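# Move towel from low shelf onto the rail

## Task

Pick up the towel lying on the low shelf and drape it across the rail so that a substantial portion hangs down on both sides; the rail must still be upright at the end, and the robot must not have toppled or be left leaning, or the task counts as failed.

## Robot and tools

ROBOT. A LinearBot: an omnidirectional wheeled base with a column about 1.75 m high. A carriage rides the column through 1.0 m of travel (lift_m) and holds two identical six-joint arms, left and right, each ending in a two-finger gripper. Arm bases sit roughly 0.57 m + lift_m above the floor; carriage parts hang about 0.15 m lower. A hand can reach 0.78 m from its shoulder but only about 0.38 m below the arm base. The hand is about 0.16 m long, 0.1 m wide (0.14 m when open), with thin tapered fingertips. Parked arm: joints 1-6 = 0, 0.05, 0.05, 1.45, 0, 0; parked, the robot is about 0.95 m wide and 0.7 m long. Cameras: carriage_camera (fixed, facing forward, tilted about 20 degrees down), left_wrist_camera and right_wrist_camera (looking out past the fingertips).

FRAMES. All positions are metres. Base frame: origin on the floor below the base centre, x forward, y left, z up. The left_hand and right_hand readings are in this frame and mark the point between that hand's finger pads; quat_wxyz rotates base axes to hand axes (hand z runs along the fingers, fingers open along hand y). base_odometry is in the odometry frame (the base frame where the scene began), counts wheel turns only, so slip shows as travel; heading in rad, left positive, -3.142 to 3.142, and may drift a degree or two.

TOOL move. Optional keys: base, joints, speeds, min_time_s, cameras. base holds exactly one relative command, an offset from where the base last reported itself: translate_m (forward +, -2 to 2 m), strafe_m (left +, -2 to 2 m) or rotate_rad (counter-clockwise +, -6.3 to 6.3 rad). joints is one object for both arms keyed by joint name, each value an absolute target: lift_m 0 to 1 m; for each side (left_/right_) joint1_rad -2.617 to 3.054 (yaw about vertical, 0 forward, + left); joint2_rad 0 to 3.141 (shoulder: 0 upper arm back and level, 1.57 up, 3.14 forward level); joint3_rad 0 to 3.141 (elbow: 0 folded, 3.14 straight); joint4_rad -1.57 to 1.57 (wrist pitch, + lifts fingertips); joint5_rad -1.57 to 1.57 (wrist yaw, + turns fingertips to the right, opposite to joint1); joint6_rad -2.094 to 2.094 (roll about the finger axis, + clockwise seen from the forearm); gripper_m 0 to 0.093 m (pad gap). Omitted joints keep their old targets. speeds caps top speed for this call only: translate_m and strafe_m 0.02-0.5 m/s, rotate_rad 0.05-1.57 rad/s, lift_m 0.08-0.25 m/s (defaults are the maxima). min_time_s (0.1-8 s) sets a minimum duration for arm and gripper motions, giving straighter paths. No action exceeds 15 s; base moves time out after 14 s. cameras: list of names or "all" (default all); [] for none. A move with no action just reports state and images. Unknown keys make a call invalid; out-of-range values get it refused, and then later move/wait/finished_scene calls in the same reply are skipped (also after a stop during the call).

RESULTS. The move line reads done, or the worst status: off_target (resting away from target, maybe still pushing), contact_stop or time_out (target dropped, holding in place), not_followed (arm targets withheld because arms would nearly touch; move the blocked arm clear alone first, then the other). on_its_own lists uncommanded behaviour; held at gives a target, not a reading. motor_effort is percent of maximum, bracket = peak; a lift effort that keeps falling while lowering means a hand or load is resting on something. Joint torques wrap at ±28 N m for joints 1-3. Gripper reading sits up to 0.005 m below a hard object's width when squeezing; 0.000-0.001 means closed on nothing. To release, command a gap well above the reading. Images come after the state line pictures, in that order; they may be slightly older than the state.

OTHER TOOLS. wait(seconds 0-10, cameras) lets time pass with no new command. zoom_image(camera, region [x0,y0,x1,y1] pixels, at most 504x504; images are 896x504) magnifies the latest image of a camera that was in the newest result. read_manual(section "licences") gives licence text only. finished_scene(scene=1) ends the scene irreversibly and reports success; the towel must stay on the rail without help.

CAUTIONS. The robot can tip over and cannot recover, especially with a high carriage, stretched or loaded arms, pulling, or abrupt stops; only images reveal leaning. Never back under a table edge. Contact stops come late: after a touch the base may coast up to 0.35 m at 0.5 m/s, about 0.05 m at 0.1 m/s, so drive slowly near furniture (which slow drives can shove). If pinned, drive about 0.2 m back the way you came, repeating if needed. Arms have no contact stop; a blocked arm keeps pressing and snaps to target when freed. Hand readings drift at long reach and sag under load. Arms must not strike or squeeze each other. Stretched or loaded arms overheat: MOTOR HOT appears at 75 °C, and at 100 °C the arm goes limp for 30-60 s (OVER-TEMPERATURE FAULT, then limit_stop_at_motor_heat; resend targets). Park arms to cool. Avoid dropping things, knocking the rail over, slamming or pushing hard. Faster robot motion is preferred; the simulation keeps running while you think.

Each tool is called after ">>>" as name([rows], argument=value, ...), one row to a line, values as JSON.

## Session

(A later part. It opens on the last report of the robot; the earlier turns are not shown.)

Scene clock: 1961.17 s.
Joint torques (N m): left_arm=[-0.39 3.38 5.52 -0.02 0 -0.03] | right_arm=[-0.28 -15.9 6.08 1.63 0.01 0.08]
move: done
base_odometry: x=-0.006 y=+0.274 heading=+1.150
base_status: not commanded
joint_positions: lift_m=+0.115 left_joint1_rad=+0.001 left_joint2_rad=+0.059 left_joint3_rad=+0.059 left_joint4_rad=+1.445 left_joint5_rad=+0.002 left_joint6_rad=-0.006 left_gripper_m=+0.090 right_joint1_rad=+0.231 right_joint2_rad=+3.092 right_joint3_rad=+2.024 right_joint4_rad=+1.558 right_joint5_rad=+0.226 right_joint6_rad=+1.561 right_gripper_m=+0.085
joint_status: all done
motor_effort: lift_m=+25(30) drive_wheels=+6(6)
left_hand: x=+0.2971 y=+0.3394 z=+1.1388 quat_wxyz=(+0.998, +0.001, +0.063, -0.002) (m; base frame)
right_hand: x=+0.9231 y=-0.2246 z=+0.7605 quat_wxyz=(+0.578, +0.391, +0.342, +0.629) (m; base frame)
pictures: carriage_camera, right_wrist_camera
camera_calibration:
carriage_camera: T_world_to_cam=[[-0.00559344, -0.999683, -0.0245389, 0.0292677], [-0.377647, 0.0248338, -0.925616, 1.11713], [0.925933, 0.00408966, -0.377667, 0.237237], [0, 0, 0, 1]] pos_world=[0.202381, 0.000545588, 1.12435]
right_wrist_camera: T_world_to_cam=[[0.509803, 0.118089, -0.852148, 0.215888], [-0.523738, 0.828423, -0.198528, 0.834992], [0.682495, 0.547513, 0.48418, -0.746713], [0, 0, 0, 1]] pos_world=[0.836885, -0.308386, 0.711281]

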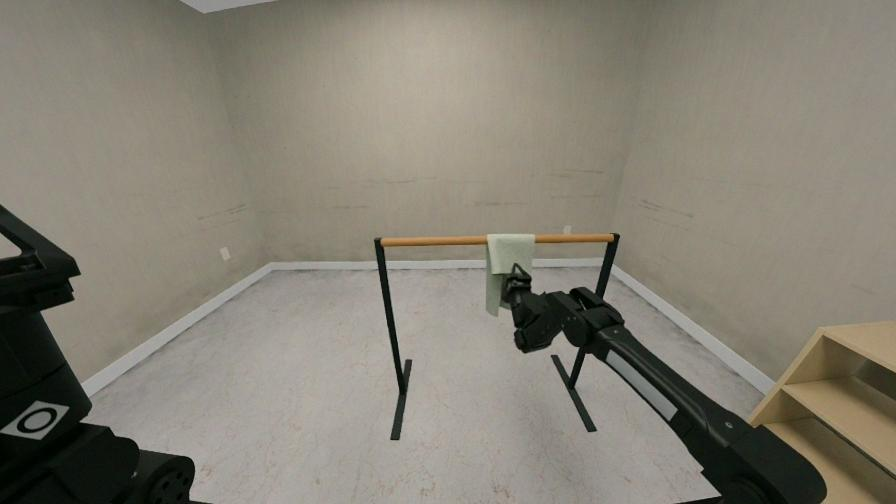

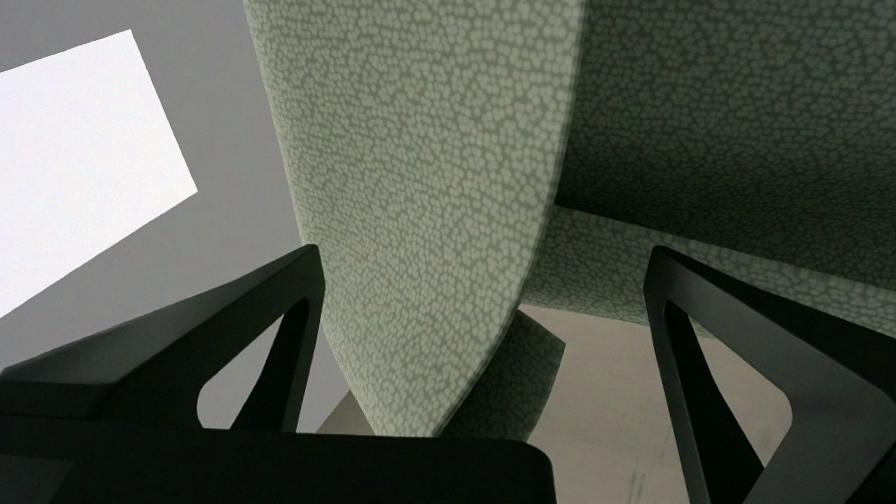

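>>> move(base={"translate_m": 0.05}, speeds={"translate_m": 0.06}, cameras=["carriage_camera","right_wrist_camera"])

>>> zoom_image(camera="carriage_camera", region=[430, 170, 570, 310])

Scene clock: 1966.70 s.
Joint torques (N m): left_arm=[-0.36 3.38 5.46 -0.08 0.02 -0.02] | right_arm=[-0.29 -15.83 6.12 1.58 0.03 0.09]
move: done
base_odometry: x=+0.014 y=+0.320 heading=+1.151
base_status: done
joint_positions: lift_m=+0.115 left_joint1_rad=+0.001 left_joint2_rad=+0.059 left_joint3_rad=+0.059 left_joint4_rad=+1.446 left_joint5_rad=+0.002 left_joint6_rad=-0.006 left_gripper_m=+0.090 right_joint1_rad=+0.231 right_joint2_rad=+3.092 right_joint3_rad=+2.024 right_joint4_rad=+1.558 right_joint5_rad=+0.226 right_joint6_rad=+1.561 right_gripper_m=+0.085
joint_status: not commanded
motor_effort: lift_m=+25(25) drive_wheels=-4(13)
left_hand: x=+0.2967 y=+0.3394 z=+1.1389 quat_wxyz=(+0.998, +0.001, +0.062, -0.002) (m; base frame)
right_hand: x=+0.9230 y=-0.2241 z=+0.7605 quat_wxyz=(+0.578, +0.391, +0.343, +0.629) (m; base frame)
pictures: carriage_camera, right_wrist_camera
camera_calibration:
carriage_camera: T_world_to_cam=[[-0.00559344, -0.999683, -0.0245389, 0.0292677], [-0.377647, 0.0248338, -0.925616, 1.11713], [0.925933, 0.00408966, -0.377667, 0.237237], [0, 0, 0, 1]] pos_world=[0.202381, 0.000545588, 1.12435]
right_wrist_camera: T_world_to_cam=[[0.509712, 0.118478, -0.852148, 0.216044], [-0.52437, 0.828023, -0.198528, 0.835024], [0.682077, 0.548033, 0.48418, -0.746425], [0, 0, 0, 1]] pos_world=[0.836861, -0.30795, 0.711281]

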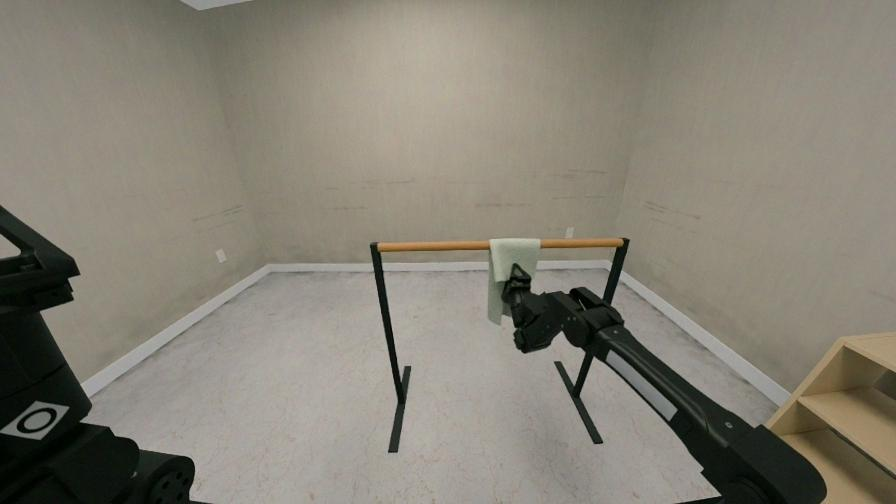

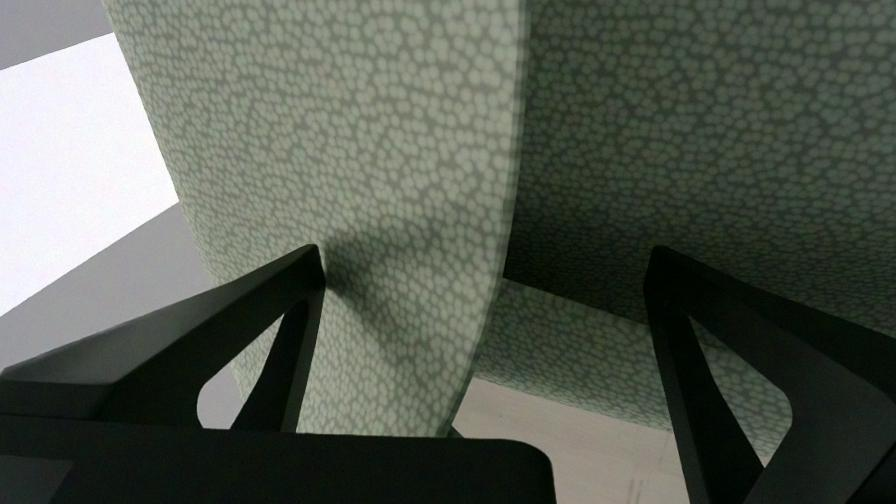

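Scaled by 3.600 from the camera's 896x504 image, which has a finer 1280x720 frame.

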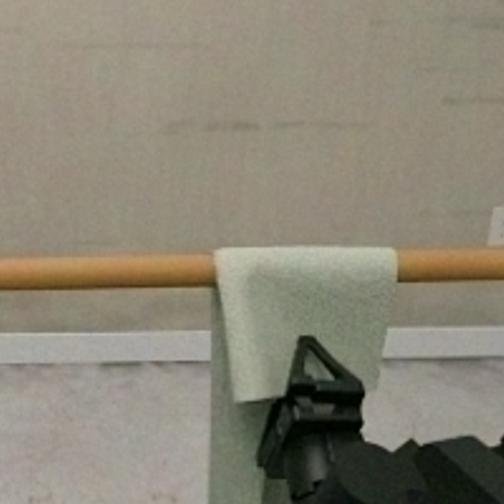

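>>> move(base={"translate_m": 0.02}, speeds={"translate_m": 0.05}, cameras=["right_wrist_camera"])

>>> move(joints={"right_gripper_m": 0.0}, min_time_s=2, cameras=["right_wrist_camera", "carriage_camera"])

>>> zoom_image(camera="carriage_camera", region=[430, 170, 570, 310])

Scene clock: 1971.13 s.
Joint torques (N m): left_arm=[-0.38 3.41 5.53 -0.1 0 -0.01] | right_arm=[-0.23 -15.75 6.06 1.59 0.02 0.07]
move: done
base_odometry: x=+0.022 y=+0.338 heading=+1.152
base_status: done
joint_positions: lift_m=+0.115 left_joint1_rad=+0.001 left_joint2_rad=+0.059 left_joint3_rad=+0.059 left_joint4_rad=+1.447 left_joint5_rad=+0.002 left_joint6_rad=-0.006 left_gripper_m=+0.090 right_joint1_rad=+0.231 right_joint2_rad=+3.092 right_joint3_rad=+2.024 right_joint4_rad=+1.558 right_joint5_rad=+0.226 right_joint6_rad=+1.561 right_gripper_m=+0.085
joint_status: not commanded
motor_effort: lift_m=+25(25) drive_wheels=-4(13)
left_hand: x=+0.2964 y=+0.3394 z=+1.1389 quat_wxyz=(+0.998, +0.001, +0.062, -0.002) (m; base frame)
right_hand: x=+0.9230 y=-0.2241 z=+0.7605 quat_wxyz=(+0.578, +0.391, +0.343, +0.629) (m; base frame)
pictures: right_wrist_camera
camera_calibration:
right_wrist_camera: T_world_to_cam=[[0.509712, 0.118478, -0.852148, 0.216044], [-0.52437, 0.828023, -0.198528, 0.835024], [0.682077, 0.548033, 0.48418, -0.746425], [0, 0, 0, 1]] pos_world=[0.836861, -0.30795, 0.711281]

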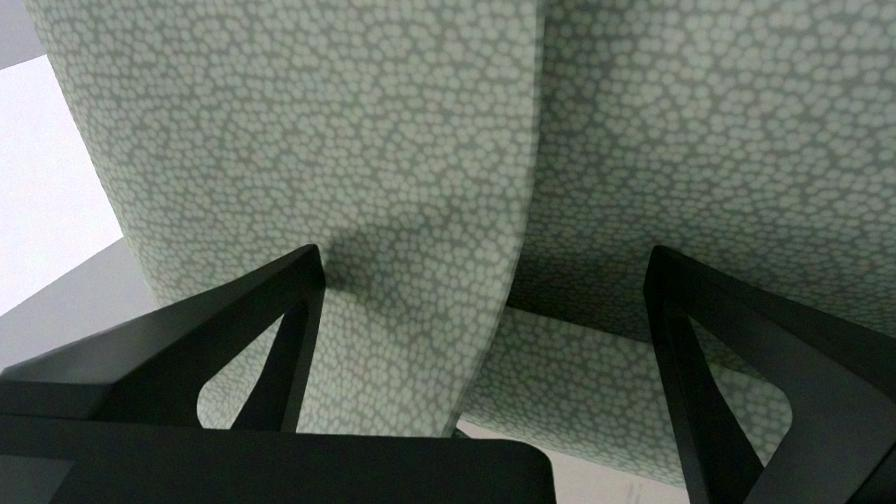

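Scene clock: 1973.43 s.
Joint torques (N m): left_arm=[-0.38 3.37 5.46 -0.1 0.02 0] | right_arm=[-0.39 -15.84 6.08 1.59 0.02 0.09]
move: done
base_odometry: x=+0.022 y=+0.338 heading=+1.152
base_status: not commanded
joint_positions: lift_m=+0.115 left_joint1_rad=+0.001 left_joint2_rad=+0.059 left_joint3_rad=+0.059 left_joint4_rad=+1.447 left_joint5_rad=+0.002 left_joint6_rad=-0.006 left_gripper_m=+0.090 right_joint1_rad=+0.231 right_joint2_rad=+3.092 right_joint3_rad=+2.024 right_joint4_rad=+1.558 right_joint5_rad=+0.226 right_joint6_rad=+1.561 right_gripper_m=+0.001
joint_status: all done
motor_effort: lift_m=+25(25) drive_wheels=-4(4)
left_hand: x=+0.2964 y=+0.3394 z=+1.1389 quat_wxyz=(+0.998, +0.001, +0.062, -0.002) (m; base frame)
right_hand: x=+0.9230 y=-0.2241 z=+0.7605 quat_wxyz=(+0.578, +0.391, +0.343, +0.629) (m; base frame)
pictures: carriage_camera, right_wrist_camera
camera_calibration:
carriage_camera: T_world_to_cam=[[-0.00559344, -0.999683, -0.0245389, 0.0292677], [-0.377647, 0.0248338, -0.925616, 1.11713], [0.925933, 0.00408966, -0.377667, 0.237237], [0, 0, 0, 1]] pos_world=[0.202381, 0.000545588, 1.12435]
right_wrist_camera: T_world_to_cam=[[0.509712, 0.118478, -0.852148, 0.216044], [-0.52437, 0.828023, -0.198528, 0.835024], [0.682077, 0.548033, 0.48418, -0.746425], [0, 0, 0, 1]] pos_world=[0.836861, -0.30795, 0.711281]

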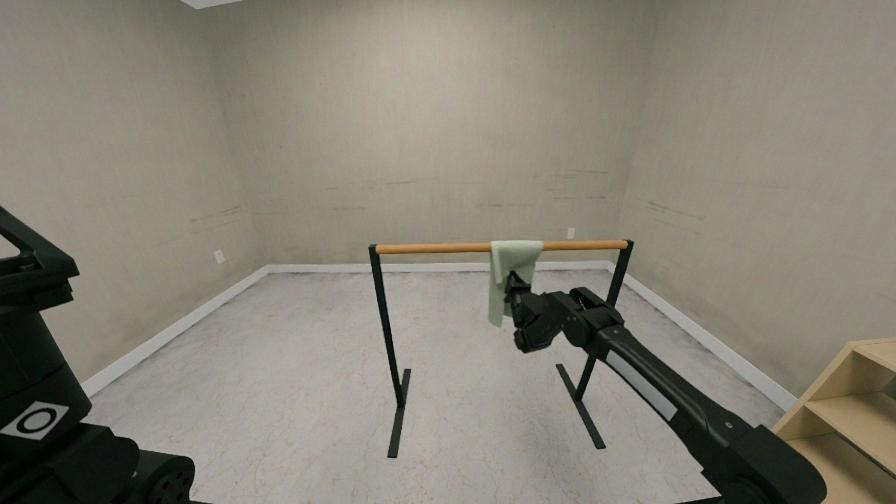

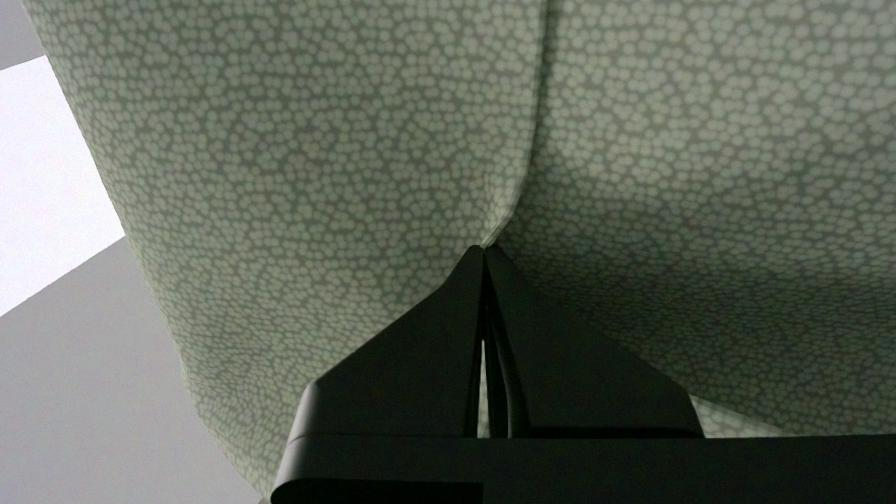

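Scaled by 3.600 from the camera's 896x504 image, which has a finer 1280x720 frame.

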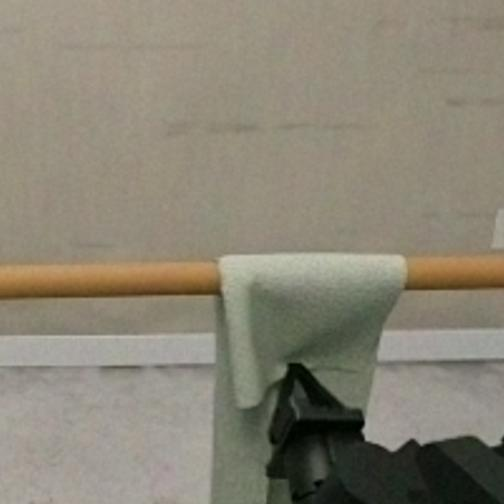

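>>> move(joints={"lift_m": 0.055}, speeds={"lift_m": 0.08}, cameras=["right_wrist_camera", "carriage_camera"])

>>> zoom_image(camera="carriage_camera", region=[430, 170, 570, 310])

Scene clock: 1978.93 s.
Joint torques (N m): left_arm=[-0.39 3.33 5.53 -0.1 0.01 -0.02] | right_arm=[-0.38 -15.95 6.01 1.36 0.01 0.07]
move: done
base_odometry: x=+0.022 y=+0.338 heading=+1.152
base_status: not commanded
joint_positions: lift_m=+0.055 left_joint1_rad=+0.001 left_joint2_rad=+0.059 left_joint3_rad=+0.059 left_joint4_rad=+1.447 left_joint5_rad=+0.002 left_joint6_rad=-0.006 left_gripper_m=+0.090 right_joint1_rad=+0.231 right_joint2_rad=+3.092 right_joint3_rad=+2.025 right_joint4_rad=+1.577 right_joint5_rad=+0.226 right_joint6_rad=+1.562 right_gripper_m=+0.001
joint_status: all done
motor_effort: lift_m=+20(20) drive_wheels=-3(5)
left_hand: x=+0.2964 y=+0.3394 z=+1.0795 quat_wxyz=(+0.998, +0.001, +0.062, -0.002) (m; base frame)
right_hand: x=+0.9209 y=-0.2246 z=+0.7055 quat_wxyz=(+0.580, +0.387, +0.335, +0.634) (m; base frame)
pictures: carriage_camera, right_wrist_camera
camera_calibration:
carriage_camera: T_world_to_cam=[[-0.00559344, -0.999683, -0.0245389, 0.0278096], [-0.377647, 0.0248338, -0.925616, 1.06213], [0.925933, 0.00408966, -0.377667, 0.214795], [0, 0, 0, 1]] pos_world=[0.202381, 0.000545588, 1.06493]
right_wrist_camera: T_world_to_cam=[[0.52602, 0.123463, -0.841463, 0.148794], [-0.520922, 0.828863, -0.204027, 0.824288], [0.672268, 0.545659, 0.500312, -0.720929], [0, 0, 0, 1]] pos_world=[0.835778, -0.30821, 0.654072]

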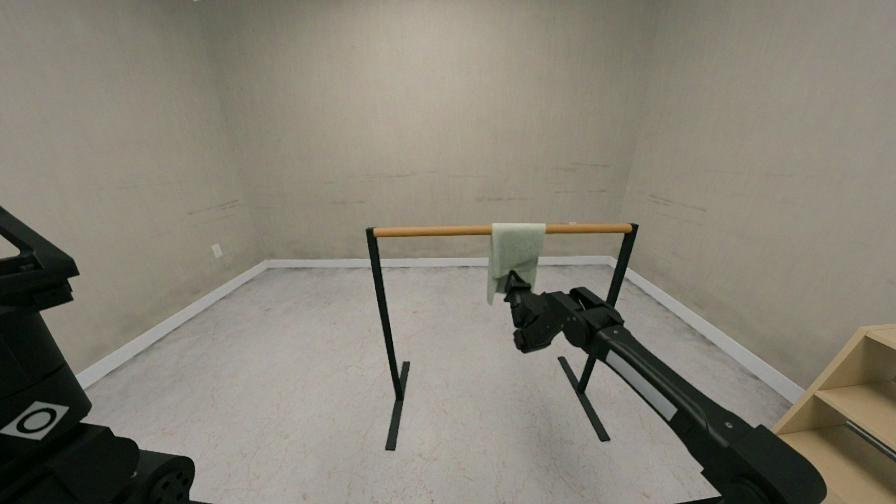

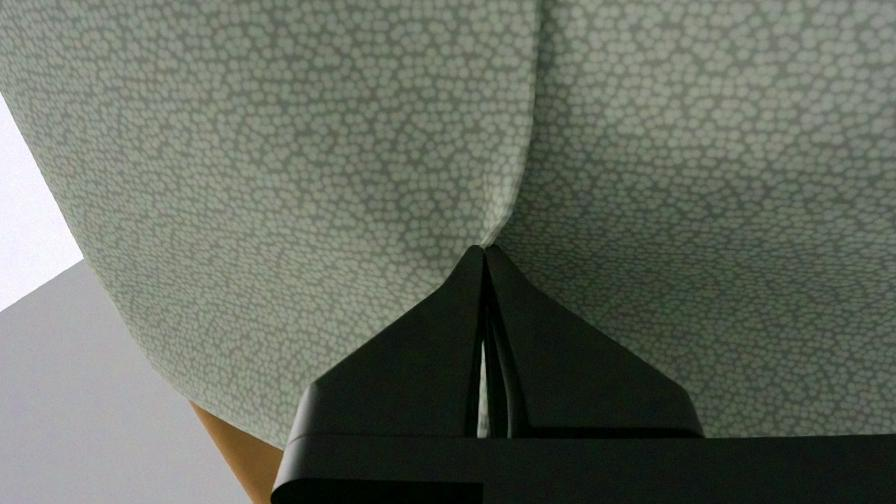

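Scaled by 3.600 from the camera's 896x504 image, which has a finer 1280x720 frame.

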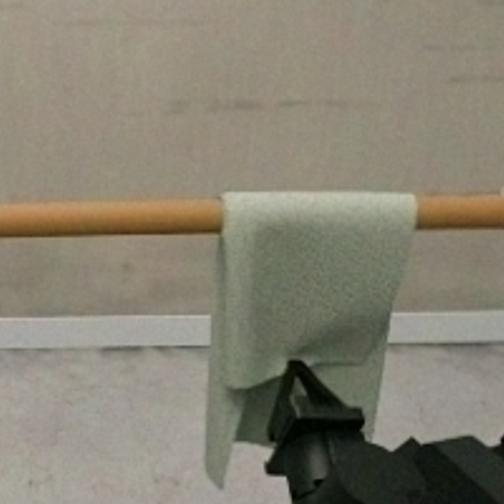

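>>> move(joints={"lift_m": 0.03}, speeds={"lift_m": 0.08}, cameras=["carriage_camera","right_wrist_camera"])

Scene clock: 1986.60 s.
Joint torques (N m): left_arm=[-0.4 3.47 5.5 -0.09 0.04 0] | right_arm=[-0.32 -15.8 5.86 1.4 0.01 0.07]
move: done
MOTOR HOT: joint 2 (shoulder) of the right arm reports 75 °C; the controller stops that arm at 100 °C. To cool a motor, set the load down, stop pushing, or move to a pose that needs little force.
base_odometry: x=+0.022 y=+0.338 heading=+1.152
base_status: not commanded
joint_positions: lift_m=+0.030 left_joint1_rad=+0.001 left_joint2_rad=+0.059 left_joint3_rad=+0.059 left_joint4_rad=+1.447 left_joint5_rad=+0.002 left_joint6_rad=-0.006 left_gripper_m=+0.090 right_joint1_rad=+0.231 right_joint2_rad=+3.092 right_joint3_rad=+2.026 right_joint4_rad=+1.577 right_joint5_rad=+0.226 right_joint6_rad=+1.562 right_gripper_m=+0.001
joint_status: all done
motor_effort: lift_m=+20(20) drive_wheels=-4(5)
left_hand: x=+0.2964 y=+0.3394 z=+1.0545 quat_wxyz=(+0.998, +0.001, +0.062, -0.002) (m; base frame)
right_hand: x=+0.9210 y=-0.2246 z=+0.6809 quat_wxyz=(+0.580, +0.386, +0.335, +0.634) (m; base frame)
pictures: carriage_camera, right_wrist_camera
camera_calibration:
carriage_camera: T_world_to_cam=[[-0.00559344, -0.999683, -0.0245389, 0.0271965], [-0.377647, 0.0248338, -0.925616, 1.03901], [0.925933, 0.00408966, -0.377667, 0.20536], [0, 0, 0, 1]] pos_world=[0.202381, 0.000545588, 1.03995]
right_wrist_camera: T_world_to_cam=[[0.526941, 0.124061, -0.840798, 0.126931], [-0.520844, 0.82889, -0.204117, 0.819299], [0.671606, 0.545482, 0.501393, -0.708875], [0, 0, 0, 1]] pos_world=[0.835926, -0.308177, 0.62938]

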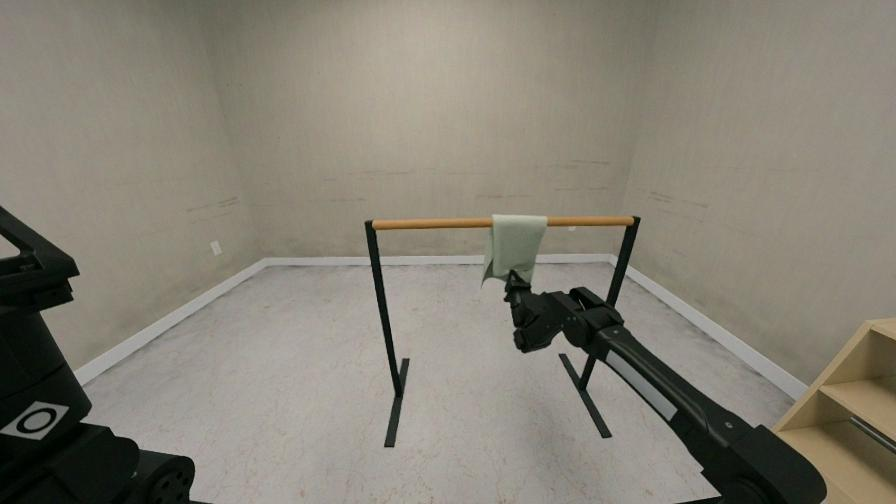

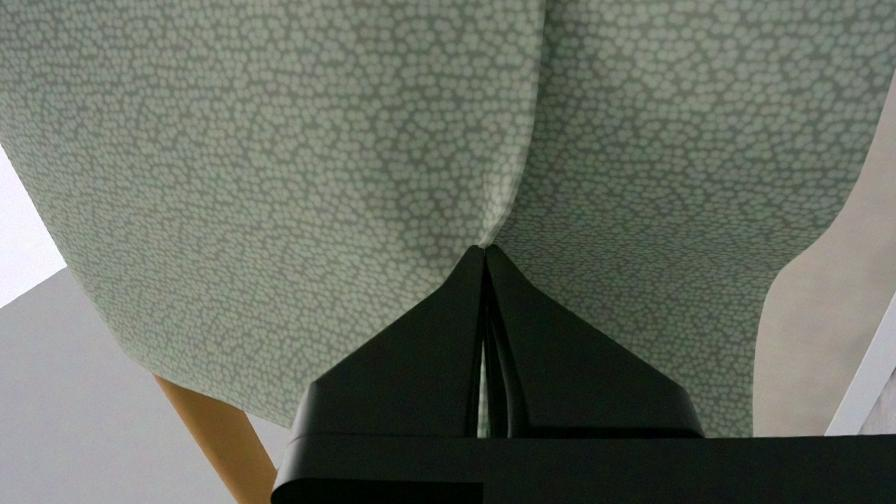

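Balanced enough. Release.

>>> move(joints={"right_gripper_m": 0.05}, min_time_s=1.5, cameras=["carriage_camera","right_wrist_camera"])

>>> move(base={"translate_m": -0.35}, speeds={"translate_m": 0.1}, cameras=["carriage_camera"])

Scene clock: 1990.77 s.
Joint torques (N m): left_arm=[-0.36 3.34 5.57 -0.1 0.03 -0.01] | right_arm=[-0.34 -15.82 5.97 1.42 0.01 0.07]
move: done
MOTOR HOT: still on. Joint 2 (shoulder) of the right arm reports 76 °C.
base_odometry: x=+0.022 y=+0.338 heading=+1.152
base_status: not commanded
joint_positions: lift_m=+0.030 left_joint1_rad=+0.001 left_joint2_rad=+0.059 left_joint3_rad=+0.059 left_joint4_rad=+1.447 left_joint5_rad=+0.002 left_joint6_rad=-0.006 left_gripper_m=+0.090 right_joint1_rad=+0.231 right_joint2_rad=+3.092 right_joint3_rad=+2.026 right_joint4_rad=+1.573 right_joint5_rad=+0.226 right_joint6_rad=+1.562 right_gripper_m=+0.050
joint_status: all done
motor_effort: lift_m=+20(20) drive_wheels=+4(5)
left_hand: x=+0.2964 y=+0.3394 z=+1.0545 quat_wxyz=(+0.998, +0.001, +0.062, -0.002) (m; base frame)
right_hand: x=+0.9215 y=-0.2244 z=+0.6800 quat_wxyz=(+0.579, +0.387, +0.336, +0.634) (m; base frame)
pictures: carriage_camera, right_wrist_camera
camera_calibration:
carriage_camera: T_world_to_cam=[[-0.00559344, -0.999683, -0.0245389, 0.0271965], [-0.377647, 0.0248338, -0.925616, 1.03901], [0.925933, 0.00408966, -0.377667, 0.20536], [0, 0, 0, 1]] pos_world=[0.202381, 0.000545588, 1.03995]
right_wrist_camera: T_world_to_cam=[[0.523503, 0.123251, -0.843062, 0.130446], [-0.521675, 0.828694, -0.202785, 0.819091], [0.673647, 0.545963, 0.498121, -0.708364], [0, 0, 0, 1]] pos_world=[0.836198, -0.308113, 0.628924]

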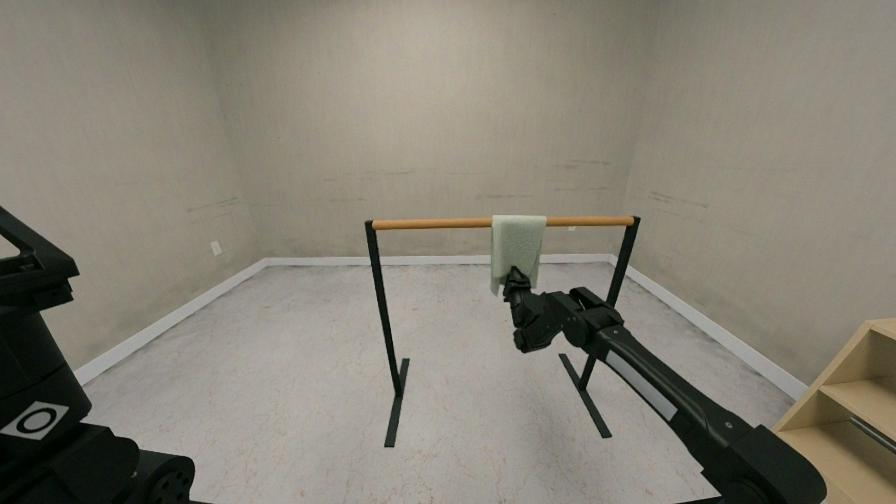

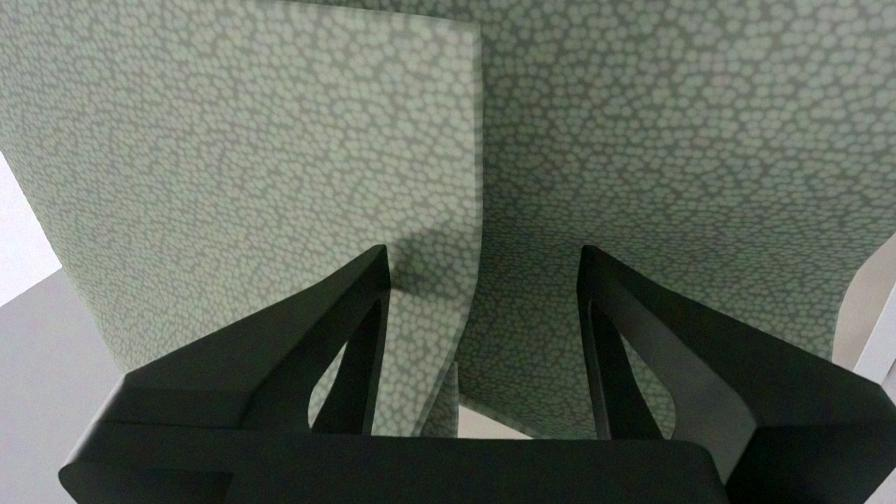

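Scene clock: 1995.03 s.
Joint torques (N m): left_arm=[-0.39 3.37 5.55 -0.08 0.04 -0.02] | right_arm=[-0.35 -15.8 5.97 1.48 0.01 0.08]
move: done
MOTOR HOT: still on. Joint 2 (shoulder) of the right arm reports 77 °C.
base_odometry: x=-0.121 y=+0.019 heading=+1.152
base_status: done
joint_positions: lift_m=+0.030 left_joint1_rad=+0.001 left_joint2_rad=+0.059 left_joint3_rad=+0.059 left_joint4_rad=+1.447 left_joint5_rad=+0.002 left_joint6_rad=-0.006 left_gripper_m=+0.090 right_joint1_rad=+0.231 right_joint2_rad=+3.092 right_joint3_rad=+2.026 right_joint4_rad=+1.568 right_joint5_rad=+0.226 right_joint6_rad=+1.562 right_gripper_m=+0.050
joint_status: not commanded
motor_effort: lift_m=+20(20) drive_wheels=-2(11)
left_hand: x=+0.2964 y=+0.3394 z=+1.0545 quat_wxyz=(+0.998, +0.001, +0.062, -0.002) (m; base frame)
right_hand: x=+0.9220 y=-0.2243 z=+0.6790 quat_wxyz=(+0.579, +0.389, +0.338, +0.632) (m; base frame)
pictures: carriage_camera
camera_calibration:
carriage_camera: T_world_to_cam=[[-0.00559344, -0.999683, -0.0245389, 0.0271965], [-0.377647, 0.0248338, -0.925616, 1.03901], [0.925933, 0.00408966, -0.377667, 0.20536], [0, 0, 0, 1]] pos_world=[0.202381, 0.000545588, 1.03995]

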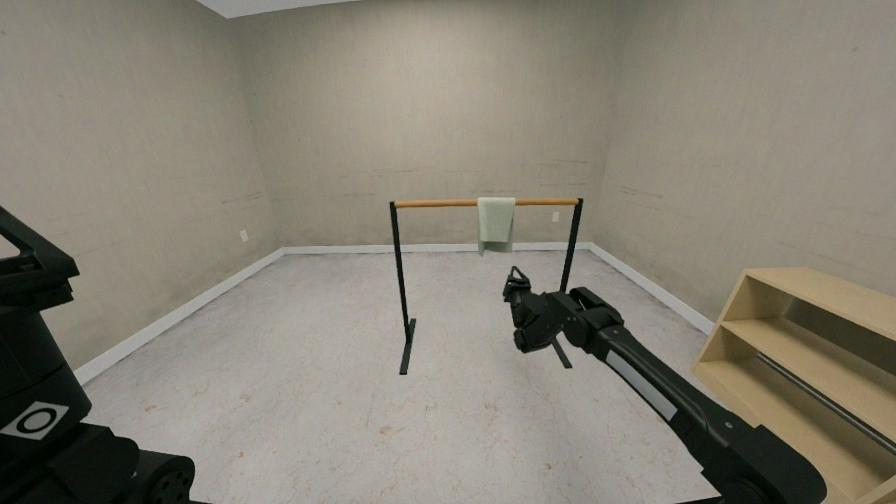

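>>> move(joints={"right_joint1_rad":0,"right_joint2_rad":1.0,"right_joint3_rad":0.5,"right_joint4_rad":0.3,"right_joint5_rad":0,"right_joint6_rad":0}, min_time_s=3, cameras=["carriage_camera"])

>>> zoom_image(camera="carriage_camera", region=[380, 180, 600, 300])

Scene clock: 2000.93 s.
Joint torques (N m): left_arm=[-0.46 3.38 5.5 -0.1 0.02 -0.04] | right_arm=[-0.92 -4.41 6.87 1.85 -0.01 -0.03]
move: done
MOTOR HOT: still on. Joint 2 (shoulder) of the right arm reports 78 °C.
base_odometry: x=-0.121 y=+0.019 heading=+1.152
base_status: not commanded
joint_positions: lift_m=+0.030 left_joint1_rad=+0.001 left_joint2_rad=+0.059 left_joint3_rad=+0.059 left_joint4_rad=+1.447 left_joint5_rad=+0.002 left_joint6_rad=-0.006 left_gripper_m=+0.090 right_joint1_rad=+0.007 right_joint2_rad=+1.008 right_joint3_rad=+0.524 right_joint4_rad=+0.327 right_joint5_rad=+0.007 right_joint6_rad=+0.011 right_gripper_m=+0.050
joint_status: all done
motor_effort: lift_m=+20(20) drive_wheels=-1(2)
left_hand: x=+0.2964 y=+0.3394 z=+1.0545 quat_wxyz=(+0.998, +0.001, +0.062, -0.002) (m; base frame)
right_hand: x=+0.6314 y=-0.3384 z=+0.8589 quat_wxyz=(+0.649, +0.004, +0.760, +0.003) (m; base frame)
pictures: carriage_camera
camera_calibration:
carriage_camera: T_world_to_cam=[[-0.00559344, -0.999683, -0.0245389, 0.0271965], [-0.377647, 0.0248338, -0.925616, 1.03901], [0.925933, 0.00408966, -0.377667, 0.20536], [0, 0, 0, 1]] pos_world=[0.202381, 0.000545588, 1.03995]

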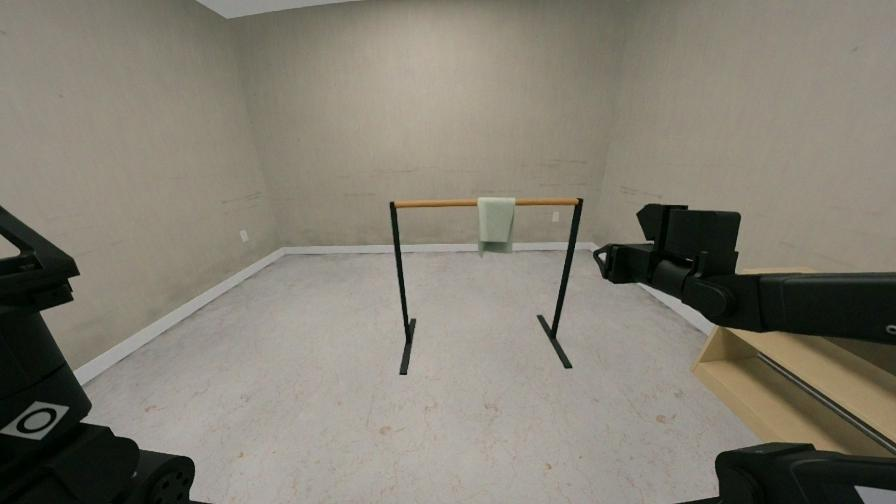

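Scaled by 2.291 from the camera's 896x504 image, which has a finer 1280x720 frame.

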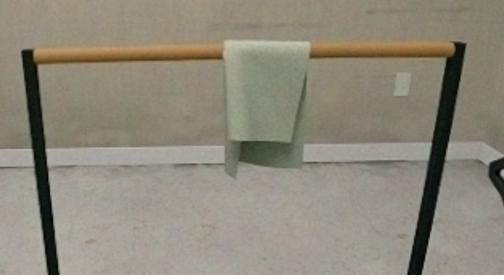

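>>> finished_scene(scene=1)

The scene is finished: the task was done.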